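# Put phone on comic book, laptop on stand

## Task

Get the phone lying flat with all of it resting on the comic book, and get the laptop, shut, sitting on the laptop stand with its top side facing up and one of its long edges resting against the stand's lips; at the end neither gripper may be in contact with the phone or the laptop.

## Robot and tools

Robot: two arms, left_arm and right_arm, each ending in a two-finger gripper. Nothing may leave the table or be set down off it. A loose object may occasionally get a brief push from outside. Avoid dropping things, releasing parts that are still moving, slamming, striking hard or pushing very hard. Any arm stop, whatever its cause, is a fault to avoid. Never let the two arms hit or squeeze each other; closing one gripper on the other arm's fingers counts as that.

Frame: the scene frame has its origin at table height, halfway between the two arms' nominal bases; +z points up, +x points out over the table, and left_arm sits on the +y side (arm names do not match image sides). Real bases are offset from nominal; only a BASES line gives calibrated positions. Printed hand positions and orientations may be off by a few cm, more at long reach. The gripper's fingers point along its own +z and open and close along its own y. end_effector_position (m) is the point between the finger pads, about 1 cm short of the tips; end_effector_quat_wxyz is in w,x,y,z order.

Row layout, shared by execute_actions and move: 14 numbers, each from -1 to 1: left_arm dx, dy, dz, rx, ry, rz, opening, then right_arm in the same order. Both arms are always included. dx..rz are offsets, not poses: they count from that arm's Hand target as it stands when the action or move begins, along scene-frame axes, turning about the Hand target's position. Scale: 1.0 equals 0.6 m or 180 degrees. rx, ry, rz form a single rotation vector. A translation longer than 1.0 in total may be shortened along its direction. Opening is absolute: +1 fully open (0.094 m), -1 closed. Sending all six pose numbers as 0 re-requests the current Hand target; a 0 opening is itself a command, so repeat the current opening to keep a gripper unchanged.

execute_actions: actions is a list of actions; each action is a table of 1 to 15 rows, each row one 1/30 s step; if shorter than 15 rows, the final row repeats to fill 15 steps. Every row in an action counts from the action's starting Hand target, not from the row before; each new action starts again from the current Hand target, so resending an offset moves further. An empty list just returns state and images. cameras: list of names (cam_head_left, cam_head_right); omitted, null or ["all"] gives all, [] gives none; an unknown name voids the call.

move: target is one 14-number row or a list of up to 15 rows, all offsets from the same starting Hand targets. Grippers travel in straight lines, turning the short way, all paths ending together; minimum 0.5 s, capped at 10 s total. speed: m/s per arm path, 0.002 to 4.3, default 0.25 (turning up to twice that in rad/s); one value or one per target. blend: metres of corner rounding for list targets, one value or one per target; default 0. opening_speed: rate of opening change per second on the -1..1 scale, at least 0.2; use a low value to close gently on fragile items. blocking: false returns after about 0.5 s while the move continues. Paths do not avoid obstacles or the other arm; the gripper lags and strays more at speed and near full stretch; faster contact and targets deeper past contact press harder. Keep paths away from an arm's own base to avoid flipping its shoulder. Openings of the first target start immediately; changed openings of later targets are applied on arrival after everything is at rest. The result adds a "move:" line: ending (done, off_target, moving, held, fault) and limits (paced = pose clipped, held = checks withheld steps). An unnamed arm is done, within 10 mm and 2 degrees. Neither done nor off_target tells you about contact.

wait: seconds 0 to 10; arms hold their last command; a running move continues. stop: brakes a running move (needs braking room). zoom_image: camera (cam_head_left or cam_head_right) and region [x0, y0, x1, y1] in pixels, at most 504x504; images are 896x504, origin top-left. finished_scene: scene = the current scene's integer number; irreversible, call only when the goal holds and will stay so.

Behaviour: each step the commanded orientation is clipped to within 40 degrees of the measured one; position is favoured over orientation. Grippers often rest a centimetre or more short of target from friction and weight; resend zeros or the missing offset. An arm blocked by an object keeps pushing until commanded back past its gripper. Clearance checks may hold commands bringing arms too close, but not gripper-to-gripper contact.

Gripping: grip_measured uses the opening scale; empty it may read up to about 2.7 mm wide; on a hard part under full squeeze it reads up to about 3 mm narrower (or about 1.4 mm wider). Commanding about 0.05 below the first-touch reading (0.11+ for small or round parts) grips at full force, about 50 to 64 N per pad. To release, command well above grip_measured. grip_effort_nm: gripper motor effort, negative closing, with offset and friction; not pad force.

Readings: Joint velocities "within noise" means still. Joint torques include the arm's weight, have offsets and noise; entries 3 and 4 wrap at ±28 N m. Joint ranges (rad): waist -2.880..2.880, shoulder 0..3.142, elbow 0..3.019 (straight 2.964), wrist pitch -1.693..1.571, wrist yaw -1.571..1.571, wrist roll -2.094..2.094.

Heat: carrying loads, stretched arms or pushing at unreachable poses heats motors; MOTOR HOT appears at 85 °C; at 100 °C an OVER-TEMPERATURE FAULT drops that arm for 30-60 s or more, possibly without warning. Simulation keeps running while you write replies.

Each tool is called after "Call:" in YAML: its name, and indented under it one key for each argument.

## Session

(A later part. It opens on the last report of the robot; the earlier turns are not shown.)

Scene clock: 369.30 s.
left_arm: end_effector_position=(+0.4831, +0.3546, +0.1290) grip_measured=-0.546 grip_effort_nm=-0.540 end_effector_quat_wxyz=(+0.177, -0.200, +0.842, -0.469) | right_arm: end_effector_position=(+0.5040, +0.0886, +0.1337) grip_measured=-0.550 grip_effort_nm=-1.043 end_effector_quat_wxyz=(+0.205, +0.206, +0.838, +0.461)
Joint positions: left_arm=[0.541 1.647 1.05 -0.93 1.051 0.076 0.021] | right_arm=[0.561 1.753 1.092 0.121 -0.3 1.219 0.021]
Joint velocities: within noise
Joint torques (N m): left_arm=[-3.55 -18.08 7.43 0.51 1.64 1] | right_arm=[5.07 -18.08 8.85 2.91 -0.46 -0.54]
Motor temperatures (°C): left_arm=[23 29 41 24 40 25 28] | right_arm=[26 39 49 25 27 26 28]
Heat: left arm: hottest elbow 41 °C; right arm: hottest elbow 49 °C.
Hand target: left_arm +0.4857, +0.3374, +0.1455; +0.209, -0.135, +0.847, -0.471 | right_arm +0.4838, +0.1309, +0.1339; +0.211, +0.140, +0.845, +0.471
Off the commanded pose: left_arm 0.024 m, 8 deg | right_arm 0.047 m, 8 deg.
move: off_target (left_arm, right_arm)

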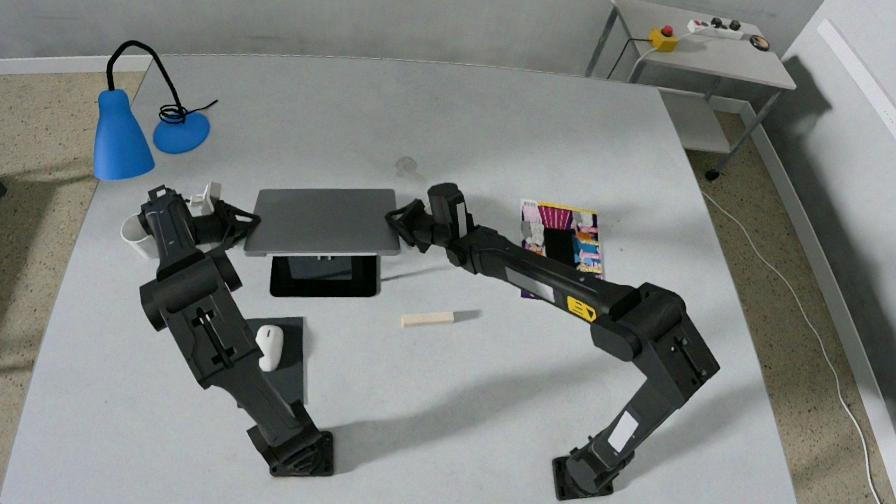

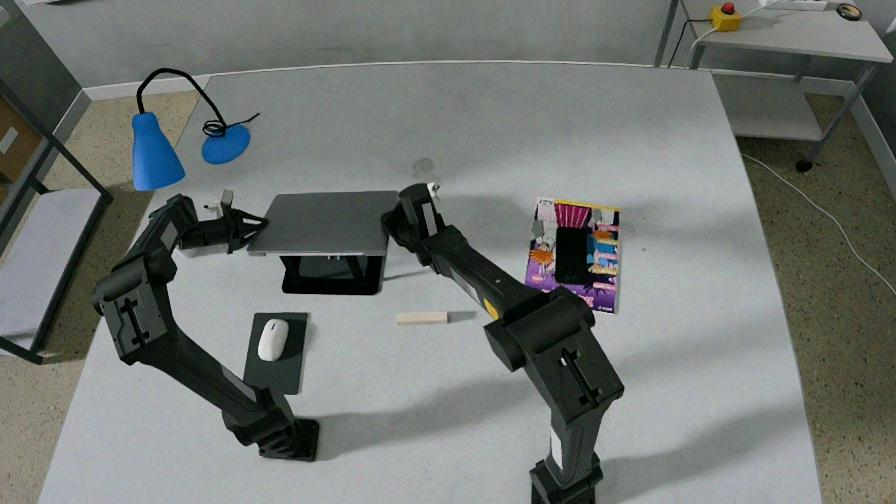

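Call:
move:
  target: [-0.05, 0.0, 0.03, 0,0,0,-0.55, -0.05,0.0, 0.03, 0,0,0,-0.55]
  speed: 0.06
  cameras: ["cam_head_left", "cam_head_right"]

Call:
zoom_image:
  camera: "cam_head_left"
  region: [200, 140, 440, 300]

Call:
zoom_image:
  camera: "cam_head_right"
  region: [200, 140, 440, 300]

Scene clock: 375.80 s.
left_arm: end_effector_position=(+0.4575, +0.3572, +0.1292) grip_measured=-0.545 grip_effort_nm=-0.584 end_effector_quat_wxyz=(+0.174, -0.206, +0.841, -0.469) | right_arm: end_effector_position=(+0.4817, +0.0915, +0.1320) grip_measured=-0.549 grip_effort_nm=-1.038 end_effector_quat_wxyz=(+0.203, +0.209, +0.840, +0.457)
Joint positions: left_arm=[0.578 1.611 1.006 -0.987 1.048 0.138 0.021] | right_arm=[0.59 1.718 1.042 0.13 -0.271 1.236 0.021]
Joint velocities: within noise
Joint torques (N m): left_arm=[-2.96 -20.54 7.95 -0.84 1.77 1.07] | right_arm=[5.3 -20.95 8.39 1.99 -0.43 -0.57]
Motor temperatures (°C): left_arm=[23 29 41 24 40 25 28] | right_arm=[26 38 49 25 26 26 28]
Heat: left arm: hottest elbow 41 °C; right arm: hottest elbow 49 °C.
Hand target: left_arm +0.4557, +0.3373, +0.1636; +0.209, -0.135, +0.847, -0.471 | right_arm +0.4538, +0.1308, +0.1519; +0.211, +0.140, +0.845, +0.471
Off the commanded pose: left_arm 0.040 m, 9 deg | right_arm 0.052 m, 8 deg.
move: off_target (left_arm, right_arm)

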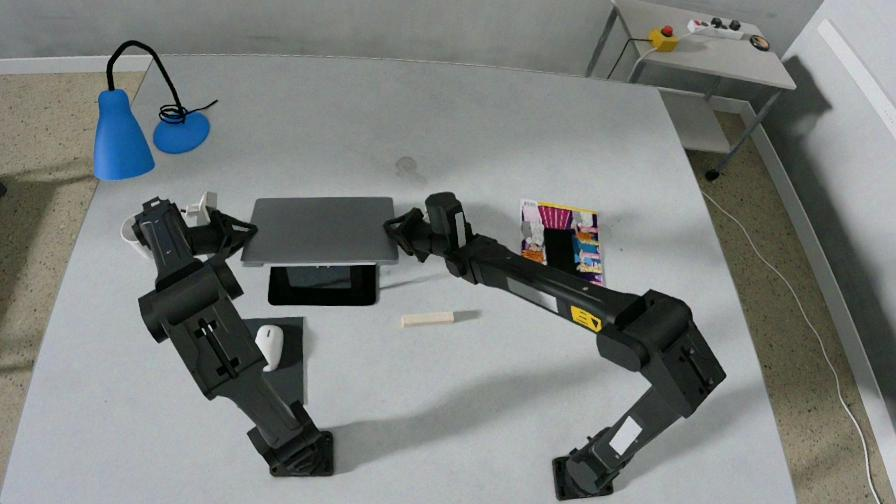

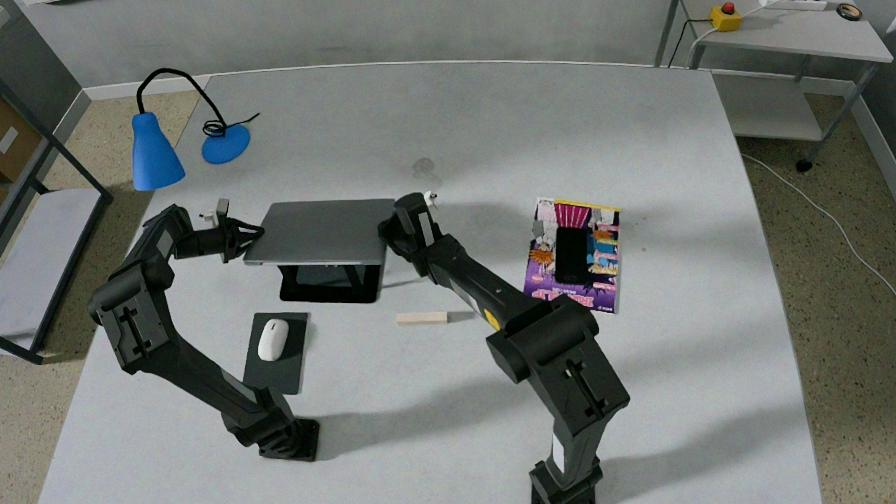

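Scaled by 2.100.

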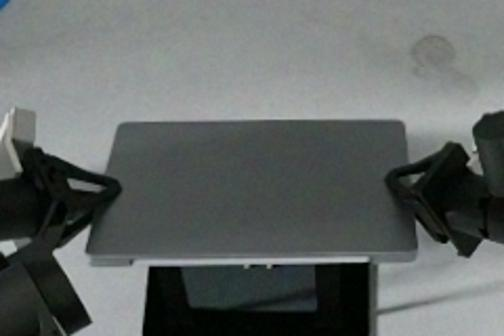

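Scaled by 2.100.

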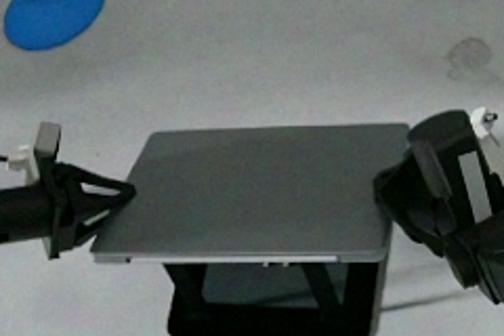

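Call:
move:
  target:
    - [0.0, 0.0, 0.13, 0,0,0,-0.55, 0.0,0.0, 0.13, 0,0,0,-0.55]
    - [-0.08, 0.0, 0.13, 0,0,0,-0.55, -0.08,0.0, 0.13, 0,0,0,-0.55]
  speed: 0.06
  cameras: ["cam_head_left", "cam_head_right"]

Call:
zoom_image:
  camera: "cam_head_left"
  region: [200, 140, 440, 320]

Call:
zoom_image:
  camera: "cam_head_right"
  region: [200, 140, 440, 320]

Scene clock: 385.53 s.
left_arm: end_effector_position=(+0.4033, +0.3578, +0.1936) grip_measured=-0.548 grip_effort_nm=-0.759 end_effector_quat_wxyz=(+0.163, -0.208, +0.841, -0.473) | right_arm: end_effector_position=(+0.4321, +0.0917, +0.2030) grip_measured=-0.549 grip_effort_nm=-1.033 end_effector_quat_wxyz=(+0.205, +0.202, +0.846, +0.448)
Joint positions: left_arm=[0.661 1.457 1.018 -1.327 1.036 0.315 0.021] | right_arm=[0.652 1.514 1.017 -0.056 -0.214 1.245 0.021]
Joint velocities: left_arm=[-0.005 0.005 -0.002 -0.022 -0.022 0.022 -0.004] | right_arm=[within noise]
Joint torques (N m): left_arm=[-4.72 -19.37 11.6 -1.5 2.1 0.96] | right_arm=[5.48 -18.37 10.29 1.99 -0.45 -0.36]
Motor temperatures (°C): left_arm=[23 30 40 24 40 25 28] | right_arm=[26 39 48 25 26 26 28]
Heat: left arm: hottest elbow 40 °C; right arm: hottest elbow 48 °C.
Hand target: left_arm +0.4077, +0.3373, +0.2415; +0.209, -0.135, +0.847, -0.471 | right_arm +0.4059, +0.1308, +0.2300; +0.211, +0.140, +0.845, +0.471
Off the commanded pose: left_arm 0.052 m, 10 deg | right_arm 0.054 m, 8 deg.
move: off_target (left_arm, right_arm)

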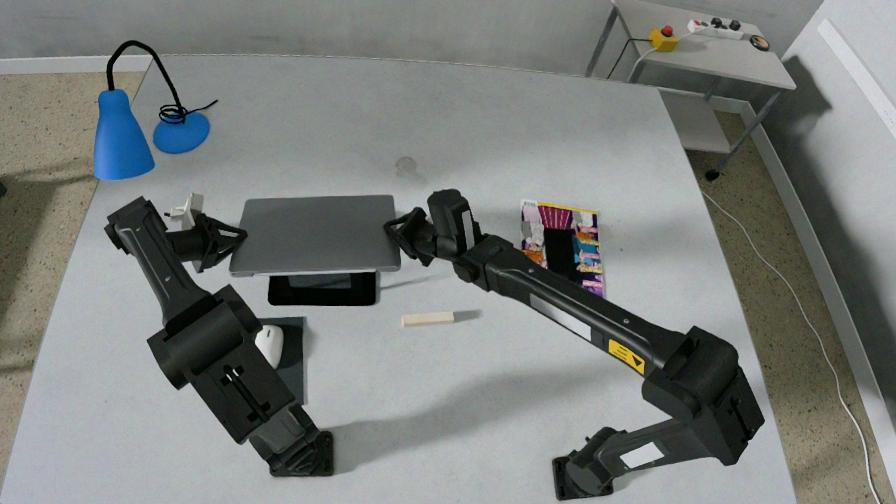

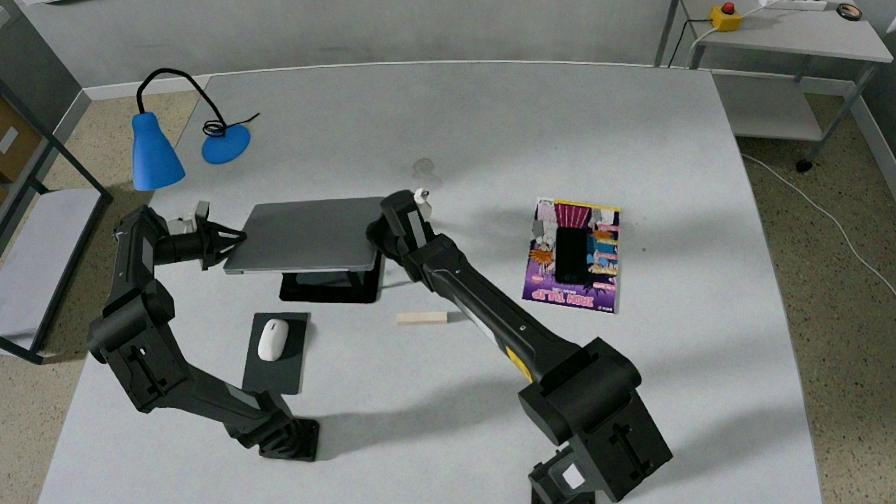

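Scaled by 2.100.

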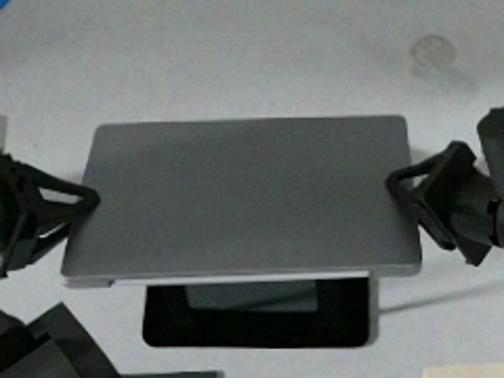

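Scaled by 2.100.

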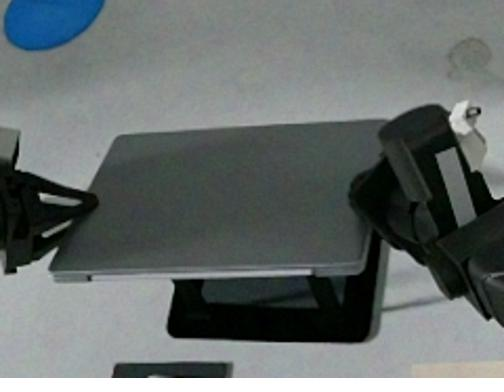

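Call:
move:
  target: [-0.12, 0.0, 0.0, 0,0,0,-0.55, -0.12,0.0, 0.0, 0,0,0,-0.55]
  speed: 0.08
  cameras: ["cam_head_left", "cam_head_right"]

Call:
zoom_image:
  camera: "cam_head_left"
  region: [200, 140, 440, 320]

Call:
zoom_image:
  camera: "cam_head_right"
  region: [200, 140, 440, 320]

Scene clock: 389.83 s.
left_arm: end_effector_position=(+0.3391, +0.3619, +0.2083) grip_measured=-0.546 grip_effort_nm=-0.657 end_effector_quat_wxyz=(+0.179, -0.195, +0.842, -0.469) | right_arm: end_effector_position=(+0.3592, +0.0940, +0.2114) grip_measured=-0.549 grip_effort_nm=-1.038 end_effector_quat_wxyz=(+0.206, +0.210, +0.844, +0.449)
Joint positions: left_arm=[0.796 1.36 0.947 -1.542 1.007 0.583 0.021] | right_arm=[0.768 1.366 0.882 -0.056 -0.106 1.32 0.021]
Joint velocities: within noise
Joint torques (N m): left_arm=[-4.31 -16.56 8.9 -2.59 1.78 0.95] | right_arm=[5.54 -14.15 10.28 2.54 -0.59 -0.55]
Motor temperatures (°C): left_arm=[23 30 40 24 40 25 28] | right_arm=[26 39 47 25 26 26 28]
Heat: left arm: hottest elbow 40 °C; right arm: hottest elbow 47 °C.
Hand target: left_arm +0.3357, +0.3373, +0.2416; +0.209, -0.135, +0.847, -0.471 | right_arm +0.3337, +0.1308, +0.2299; +0.211, +0.140, +0.845, +0.471
Off the commanded pose: left_arm 0.041 m, 8 deg | right_arm 0.048 m, 8 deg.
move: off_target (left_arm, right_arm)

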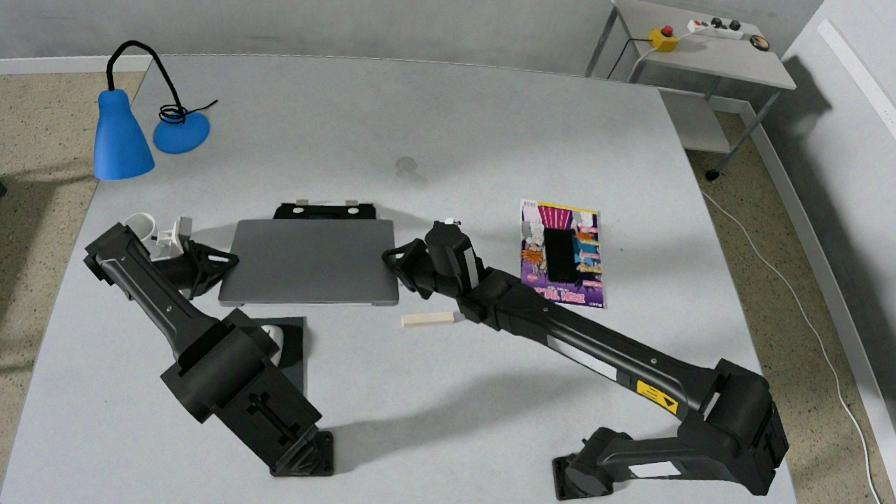

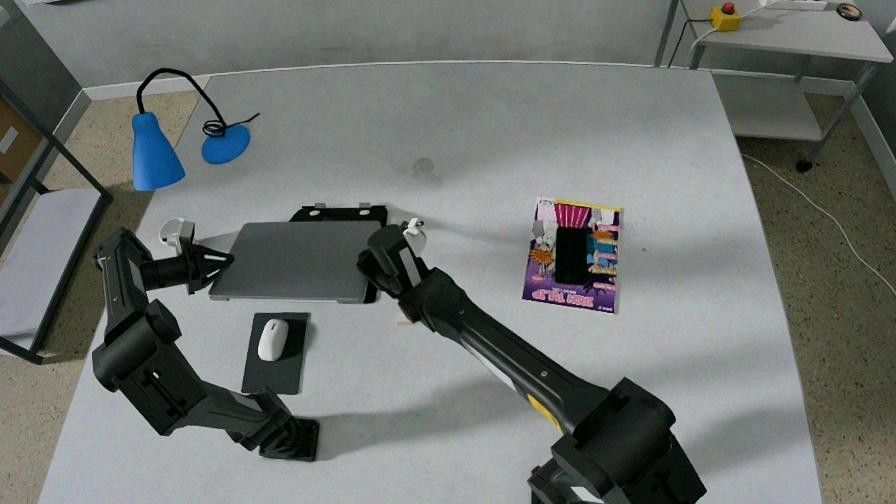

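Scaled by 2.100.

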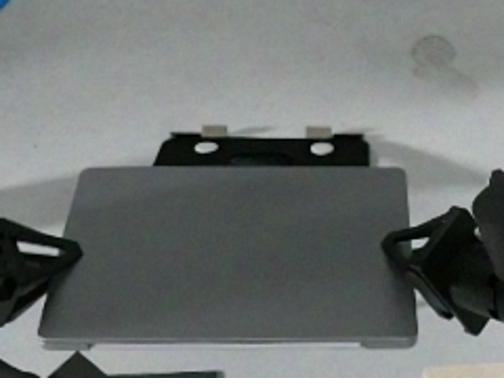

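Scaled by 2.100.

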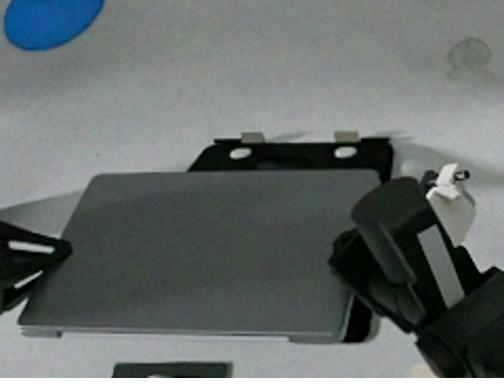

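Call:
move:
  target:
    - [0, 0.0, 0.0, 0,0.045,0,-0.55, 0,0.0, 0.0, 0,0.045,0,-0.55]
    - [0.20, 0.0, 0.0, 0,0.045,0,-0.55, 0.195,0.0, 0.0, 0,0.045,0,-0.55]
  speed: 0.08
  cameras: ["cam_head_left", "cam_head_right"]

Call:
zoom_image:
  camera: "cam_head_left"
  region: [200, 140, 440, 320]

Call:
zoom_image:
  camera: "cam_head_right"
  region: [200, 140, 440, 320]

Scene clock: 404.97 s.
left_arm: end_effector_position=(+0.4203, +0.3544, +0.1866) grip_measured=-0.549 grip_effort_nm=-0.686 end_effector_quat_wxyz=(+0.095, -0.243, +0.848, -0.461) | right_arm: end_effector_position=(+0.4385, +0.0873, +0.1890) grip_measured=-0.549 grip_effort_nm=-1.038 end_effector_quat_wxyz=(+0.130, +0.240, +0.859, +0.433)
Joint positions: left_arm=[0.607 1.52 1.094 -1.37 0.963 0.195 0.021] | right_arm=[0.614 1.556 1.084 -0.198 -0.31 1.314 0.021]
Joint velocities: left_arm=[0.015 -0.005 0.002 -0.002 -0.037 -0.022 -0.005] | right_arm=[within noise]
Joint torques (N m): left_arm=[-6.42 -17.14 17.29 -0.55 2.31 0.55] | right_arm=[3.14 -15.74 16.38 1.31 -0.78 -0.6]
Motor temperatures (°C): left_arm=[23 30 40 24 41 25 28] | right_arm=[26 38 46 25 27 26 29]
Heat: left arm: hottest wrist yaw 41 °C; right arm: hottest elbow 46 °C.
Hand target: left_arm +0.4557, +0.3374, +0.2415; +0.148, -0.168, +0.859, -0.460 | right_arm +0.4507, +0.1309, +0.2300; +0.151, +0.173, +0.858, +0.460
Off the commanded pose: left_arm 0.068 m, 11 deg | right_arm 0.061 m, 9 deg.
move: off_target (left_arm, right_arm)

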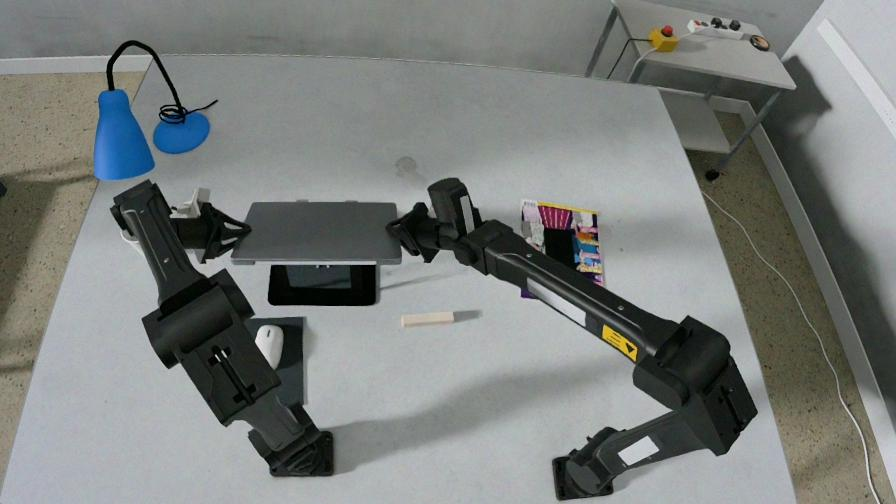

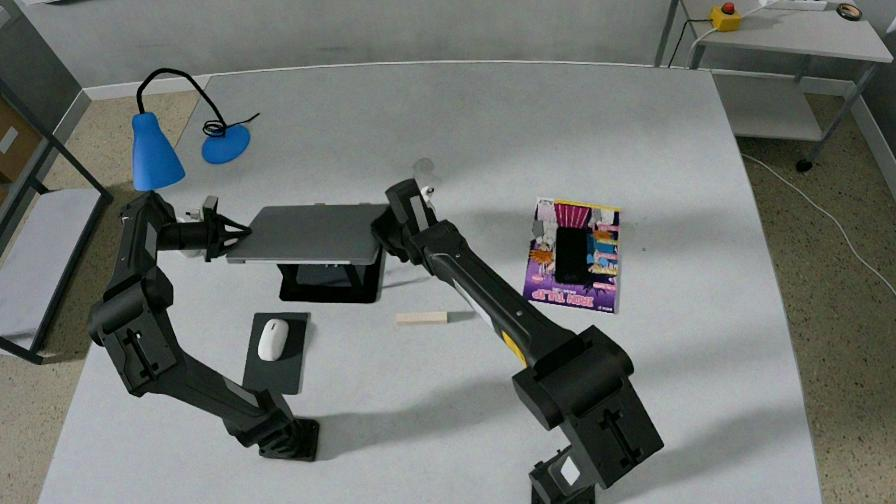

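Scaled by 2.100.

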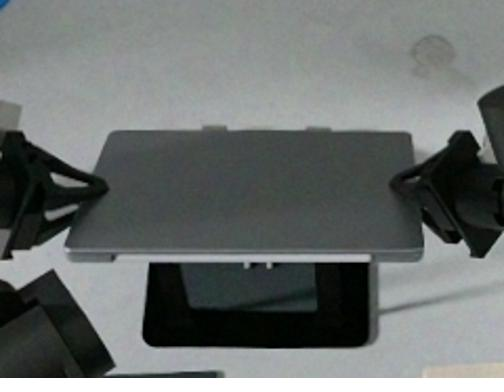

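Scaled by 2.100.

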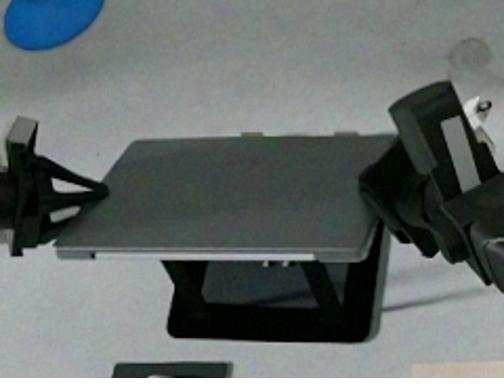

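Call:
move:
  target: [0.02, 0.0, -0.122, 0,0,0,-0.55, 0.035,0.0, -0.125, 0,0,0,-0.55]
  speed: 0.05
  cameras: ["cam_head_left", "cam_head_right"]

Call:
zoom_image:
  camera: "cam_head_left"
  region: [200, 140, 440, 320]

Call:
zoom_image:
  camera: "cam_head_right"
  region: [200, 140, 440, 320]

Scene clock: 412.53 s.
left_arm: end_effector_position=(+0.4525, +0.3645, +0.1361) grip_measured=-0.547 grip_effort_nm=-0.471 end_effector_quat_wxyz=(+0.116, -0.231, +0.854, -0.452) | right_arm: end_effector_position=(+0.4642, +0.0970, +0.1314) grip_measured=-0.549 grip_effort_nm=-1.033 end_effector_quat_wxyz=(+0.128, +0.240, +0.856, +0.440)
Joint positions: left_arm=[0.581 1.631 1.086 -1.163 0.965 0.153 0.021] | right_arm=[0.597 1.7 1.084 -0.045 -0.333 1.313 0.021]
Joint velocities: left_arm=[-0.005 -0.015 0.017 -0.007 0.007 -0.007 0.006] | right_arm=[within noise]
Joint torques (N m): left_arm=[-6.48 -18.96 9.84 0.31 2.18 0.55] | right_arm=[2.67 -16.73 12.86 2.04 -0.7 -0.73]
Motor temperatures (°C): left_arm=[23 29 42 24 42 25 28] | right_arm=[26 38 47 25 27 26 29]
Heat: left arm: hottest elbow 42 °C; right arm: hottest elbow 47 °C.
Hand target: left_arm +0.4677, +0.3374, +0.1683; +0.148, -0.168, +0.859, -0.460 | right_arm +0.4719, +0.1307, +0.1550; +0.151, +0.173, +0.858, +0.460
Off the commanded pose: left_arm 0.045 m, 8 deg | right_arm 0.042 m, 8 deg.
move: off_target (left_arm, right_arm)

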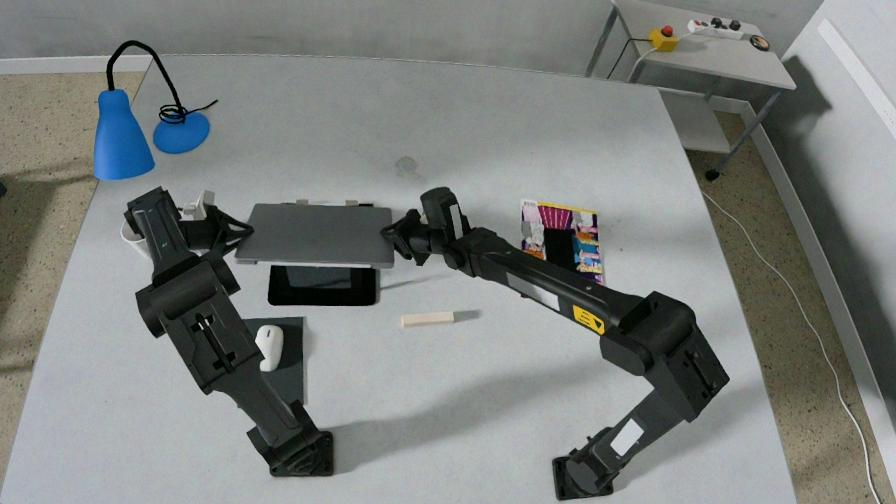

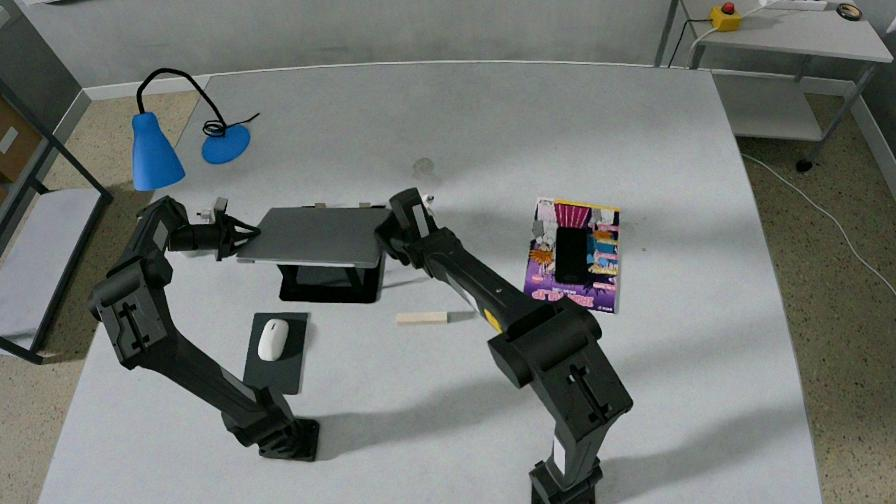

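Scaled by 2.100.

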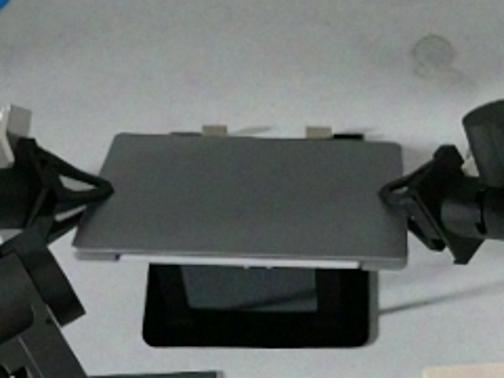

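Scaled by 2.100.

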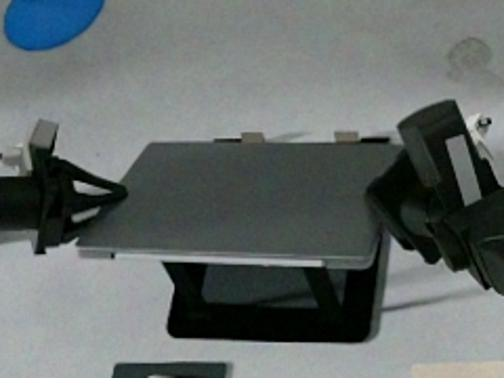

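Call:
move:
  target: [0.047, 0.0, 0.0, 0,0,0,-0.55, 0.058,0.0, 0.0, 0,0,0,-0.55]
  speed: 0.05
  cameras: ["cam_head_left", "cam_head_right"]

Call:
zoom_image:
  camera: "cam_head_left"
  region: [200, 140, 440, 320]

Call:
zoom_image:
  camera: "cam_head_right"
  region: [200, 140, 440, 320]

Scene clock: 418.00 s.
left_arm: end_effector_position=(+0.4619, +0.3581, +0.1203) grip_measured=-0.546 grip_effort_nm=-0.515 end_effector_quat_wxyz=(+0.100, -0.245, +0.850, -0.455) | right_arm: end_effector_position=(+0.4872, +0.0920, +0.1196) grip_measured=-0.549 grip_effort_nm=-1.038 end_effector_quat_wxyz=(+0.125, +0.230, +0.861, +0.437)
Joint positions: left_arm=[0.556 1.668 1.086 -1.116 0.965 0.091 0.021] | right_arm=[0.561 1.757 1.134 -0.058 -0.372 1.266 0.021]
Joint velocities: within noise
Joint torques (N m): left_arm=[-6.42 -18.67 14.38 -0.25 2.33 0.59] | right_arm=[2.49 -18.37 15.31 1.11 -0.46 -0.51]
Motor temperatures (°C): left_arm=[23 30 41 24 42 25 28] | right_arm=[26 37 47 25 27 26 29]
Heat: left arm: hottest wrist yaw 42 °C; right arm: hottest elbow 47 °C.
Hand target: left_arm +0.4959, +0.3373, +0.1683; +0.148, -0.168, +0.859, -0.460 | right_arm +0.5065, +0.1308, +0.1547; +0.151, +0.173, +0.858, +0.460
Off the commanded pose: left_arm 0.062 m, 10 deg | right_arm 0.056 m, 8 deg.
move: off_target (left_arm, right_arm)

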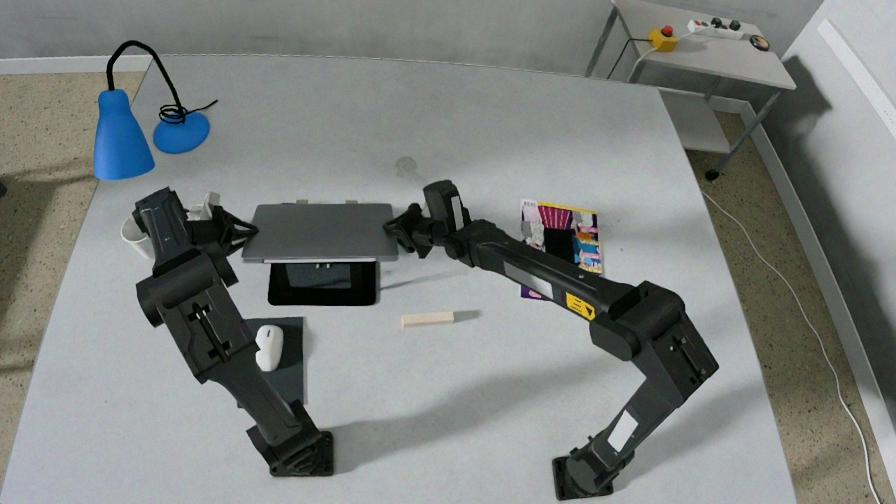

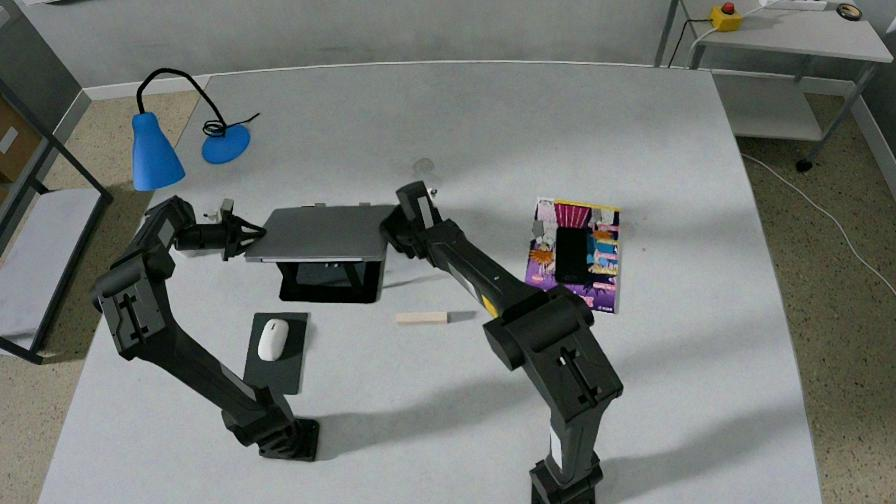

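Scaled by 2.100.

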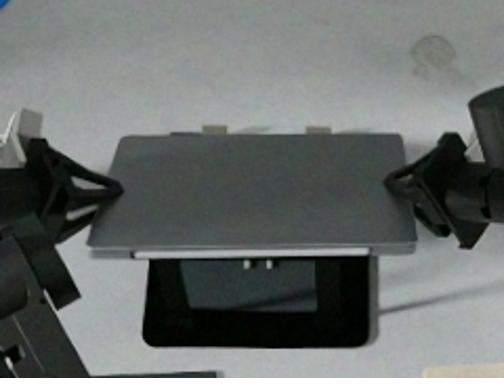

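Scaled by 2.100.

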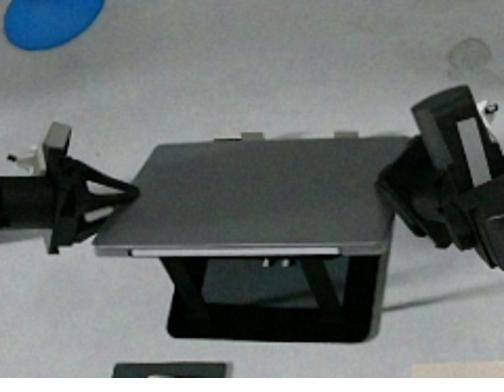

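Call:
move:
  target: [-0.008, 0.0, -0.04, 0,0,0,-0.55, -0.008,0.0, -0.04, 0,0,0,-0.55]
  speed: 0.04
  cameras: ["cam_head_left", "cam_head_right"]

Call:
zoom_image:
  camera: "cam_head_left"
  region: [200, 140, 440, 320]

Call:
zoom_image:
  camera: "cam_head_right"
  region: [200, 140, 440, 320]

Scene clock: 422.07 s.
left_arm: end_effector_position=(+0.4691, +0.3607, +0.1143) grip_measured=-0.546 grip_effort_nm=-0.505 end_effector_quat_wxyz=(+0.112, -0.240, +0.851, -0.454) | right_arm: end_effector_position=(+0.4915, +0.0940, +0.1128) grip_measured=-0.549 grip_effort_nm=-1.038 end_effector_quat_wxyz=(+0.129, +0.230, +0.858, +0.441)
Joint positions: left_arm=[0.553 1.683 1.086 -1.07 0.971 0.083 0.021] | right_arm=[0.561 1.777 1.134 -0.025 -0.369 1.271 0.021]
Joint velocities: within noise
Joint torques (N m): left_arm=[-6.59 -18.43 11.15 0.39 1.97 0.71] | right_arm=[2.84 -17.61 12.98 2.04 -0.42 -0.54]
Motor temperatures (°C): left_arm=[23 30 41 24 43 25 28] | right_arm=[26 37 47 25 26 26 29]
Heat: left arm: hottest wrist yaw 43 °C; right arm: hottest elbow 47 °C.
Hand target: left_arm +0.4911, +0.3373, +0.1444; +0.149, -0.168, +0.859, -0.460 | right_arm +0.5018, +0.1307, +0.1308; +0.151, +0.173, +0.858, +0.460
Off the commanded pose: left_arm 0.044 m, 9 deg | right_arm 0.042 m, 7 deg.
move: off_target (left_arm, right_arm)

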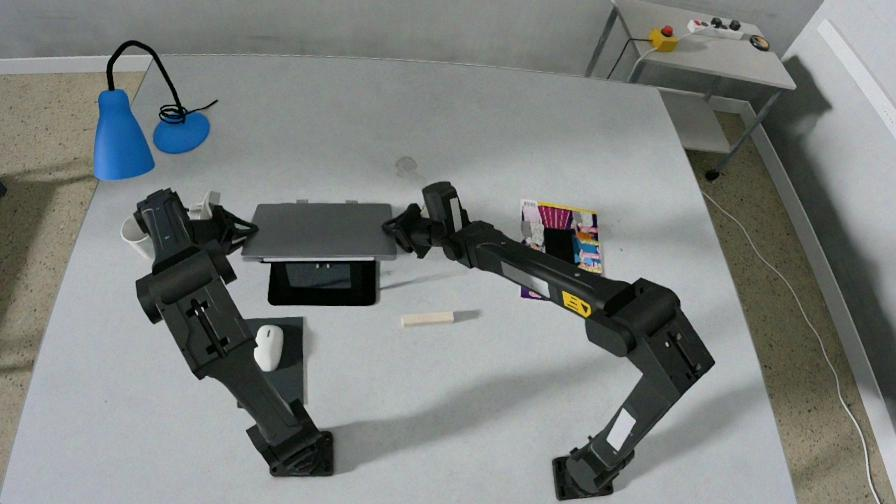

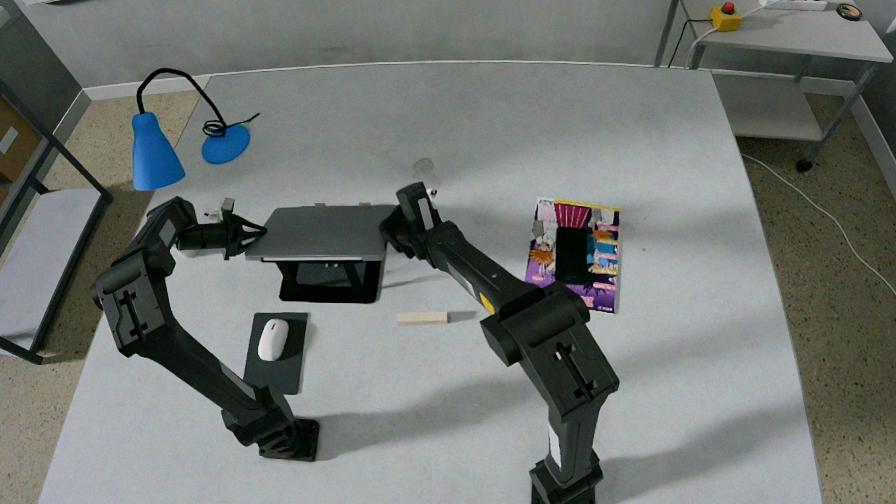

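Scaled by 2.100.

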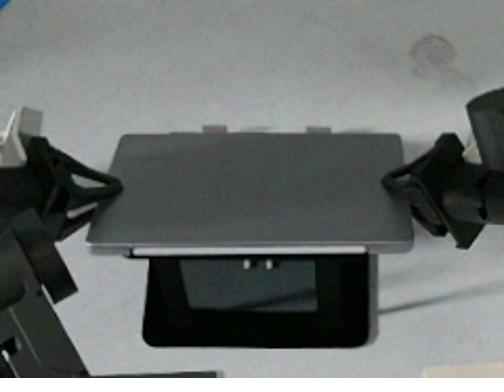

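Scaled by 2.100.

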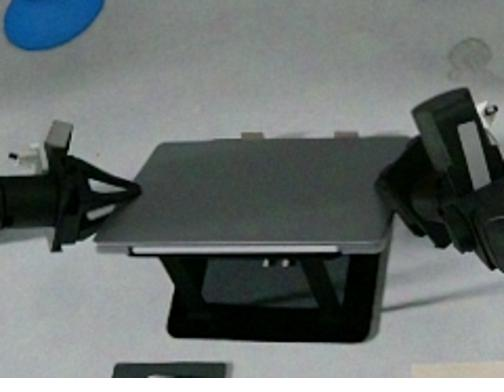

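Call:
move:
  target: [-0.012, 0.0, -0.03, 0,0.01,0,-0.55, -0.01,0.0, -0.03, 0,0.01,0,-0.55]
  speed: 0.04
  cameras: ["cam_head_left", "cam_head_right"]

Call:
zoom_image:
  camera: "cam_head_left"
  region: [200, 140, 440, 320]

Call:
zoom_image:
  camera: "cam_head_right"
  region: [200, 140, 440, 320]

Scene clock: 426.03 s.
left_arm: end_effector_position=(+0.4699, +0.3621, +0.1099) grip_measured=-0.547 grip_effort_nm=-0.745 end_effector_quat_wxyz=(+0.109, -0.244, +0.851, -0.452) | right_arm: end_effector_position=(+0.4928, +0.0954, +0.1070) grip_measured=-0.550 grip_effort_nm=-1.033 end_effector_quat_wxyz=(+0.124, +0.238, +0.855, +0.443)
Joint positions: left_arm=[0.553 1.691 1.086 -1.06 0.964 0.073 0.021] | right_arm=[0.561 1.791 1.134 -0.009 -0.372 1.291 0.021]
Joint velocities: within noise
Joint torques (N m): left_arm=[-6.42 -17.44 8.96 0.55 1.63 0.88] | right_arm=[3.19 -17.08 11.66 2.32 -0.6 -0.51]
Motor temperatures (°C): left_arm=[23 30 40 24 43 25 28] | right_arm=[26 37 47 25 26 26 29]
Heat: left arm: hottest wrist yaw 43 °C; right arm: hottest elbow 47 °C.
Hand target: left_arm +0.4839, +0.3374, +0.1264; +0.135, -0.175, +0.861, -0.457 | right_arm +0.4958, +0.1307, +0.1128; +0.137, +0.180, +0.860, +0.457
Off the commanded pose: left_arm 0.033 m, 9 deg | right_arm 0.036 m, 7 deg.
move: off_target (left_arm, right_arm)

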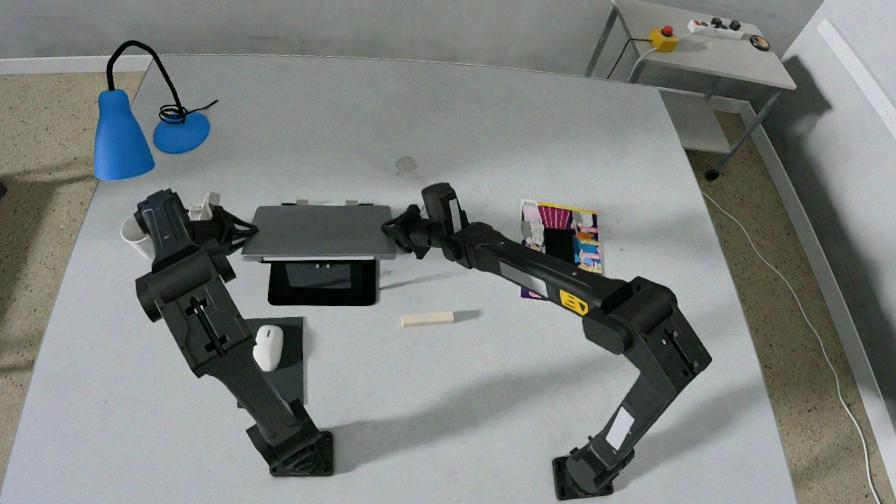

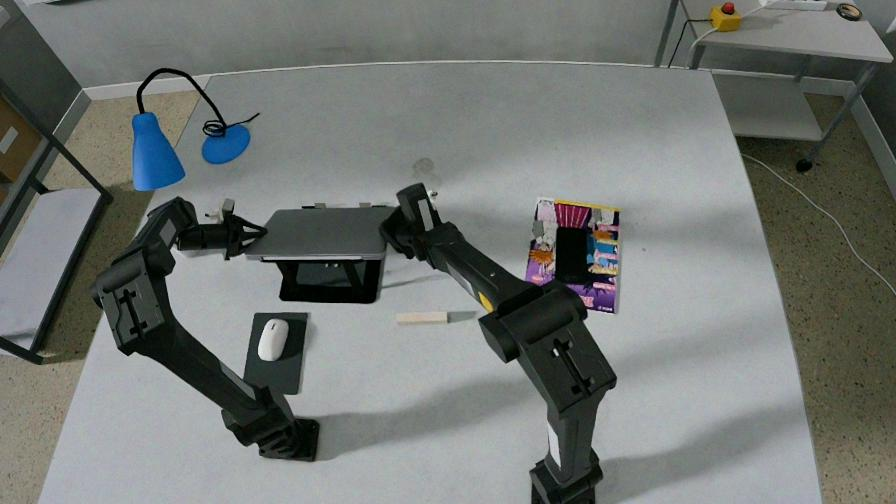

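Scaled by 2.100.

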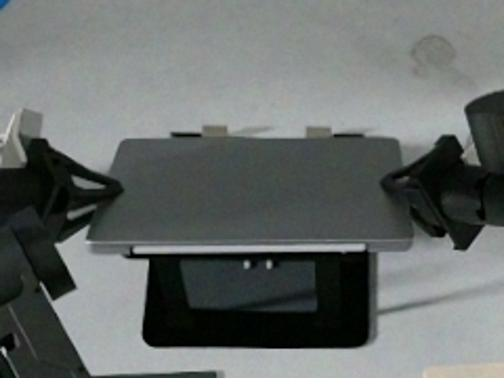

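Scaled by 2.100.

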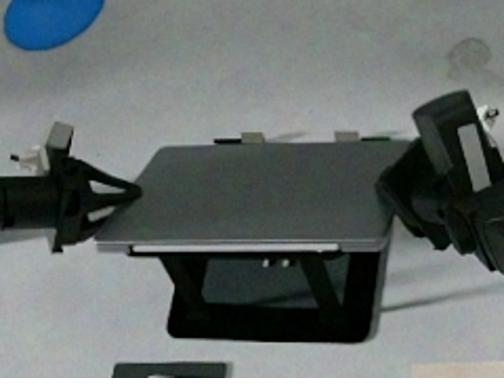

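Call:
move:
  target: [0.0, 0.0, -0.015, 0,0.03,0,-0.55, 0.0,0.0, -0.015, 0,0.03,0,-0.55]
  speed: 0.04
  cameras: ["cam_head_left", "cam_head_right"]

Call:
zoom_image:
  camera: "cam_head_left"
  region: [200, 140, 440, 320]

Call:
zoom_image:
  camera: "cam_head_right"
  region: [200, 140, 440, 320]

Scene clock: 431.73 s.
left_arm: end_effector_position=(+0.4673, +0.3616, +0.1064) grip_measured=-0.550 grip_effort_nm=-0.764 end_effector_quat_wxyz=(+0.089, -0.258, +0.852, -0.447) | right_arm: end_effector_position=(+0.4920, +0.0957, +0.1038) grip_measured=-0.549 grip_effort_nm=-0.965 end_effector_quat_wxyz=(+0.098, +0.246, +0.857, +0.443)
Joint positions: left_arm=[0.55 1.699 1.094 -1.087 0.94 0.053 0.021] | right_arm=[0.552 1.801 1.151 -0.047 -0.41 1.311 0.021]
Joint velocities: left_arm=[-0.005 -0.005 -0.007 -0.022 -0.007 -0.007 -0.005] | right_arm=[within noise]
Joint torques (N m): left_arm=[-6.07 -15.97 11.38 -0.68 0.82 0.79] | right_arm=[3.08 -16.5 12.98 1.1 -0.75 -0.38]
Motor temperatures (°C): left_arm=[23 30 40 24 42 25 28] | right_arm=[26 38 47 25 26 26 29]
Heat: left arm: hottest wrist yaw 42 °C; right arm: hottest elbow 47 °C.
Hand target: left_arm +0.4840, +0.3374, +0.1175; +0.094, -0.196, +0.867, -0.449 | right_arm +0.4959, +0.1307, +0.1038; +0.097, +0.202, +0.865, +0.448
Off the commanded pose: left_arm 0.031 m, 7 deg | right_arm 0.035 m, 5 deg.
move: off_target (left_arm, right_arm)

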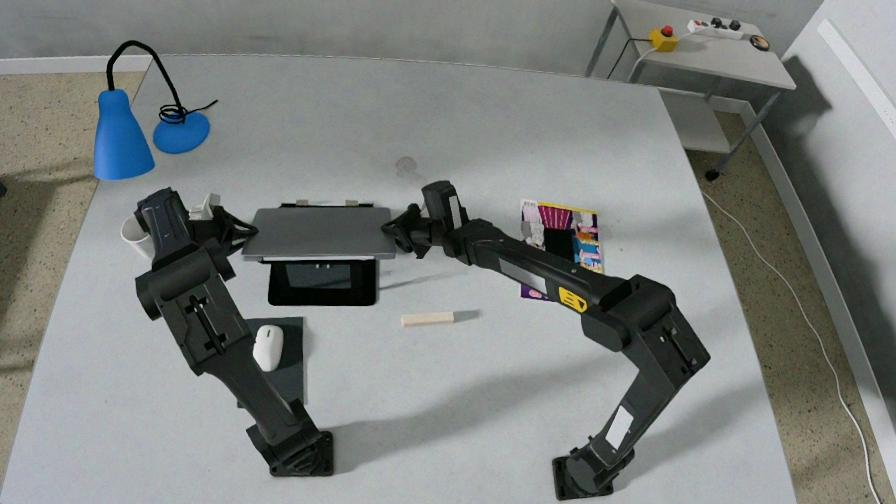

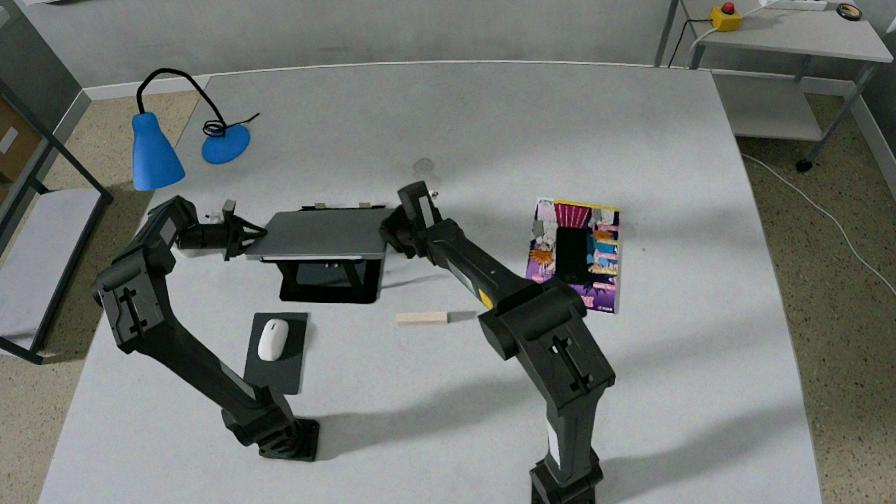

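Scaled by 2.100.

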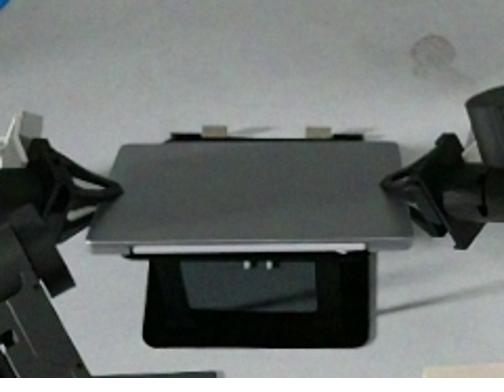

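Scaled by 2.100.

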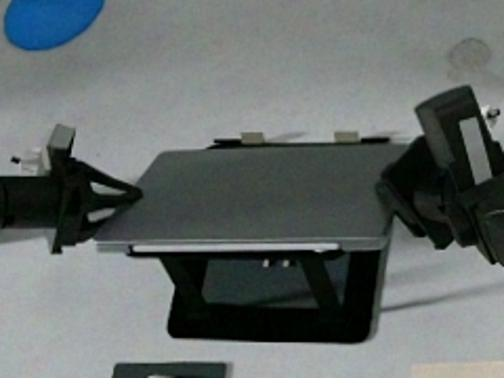

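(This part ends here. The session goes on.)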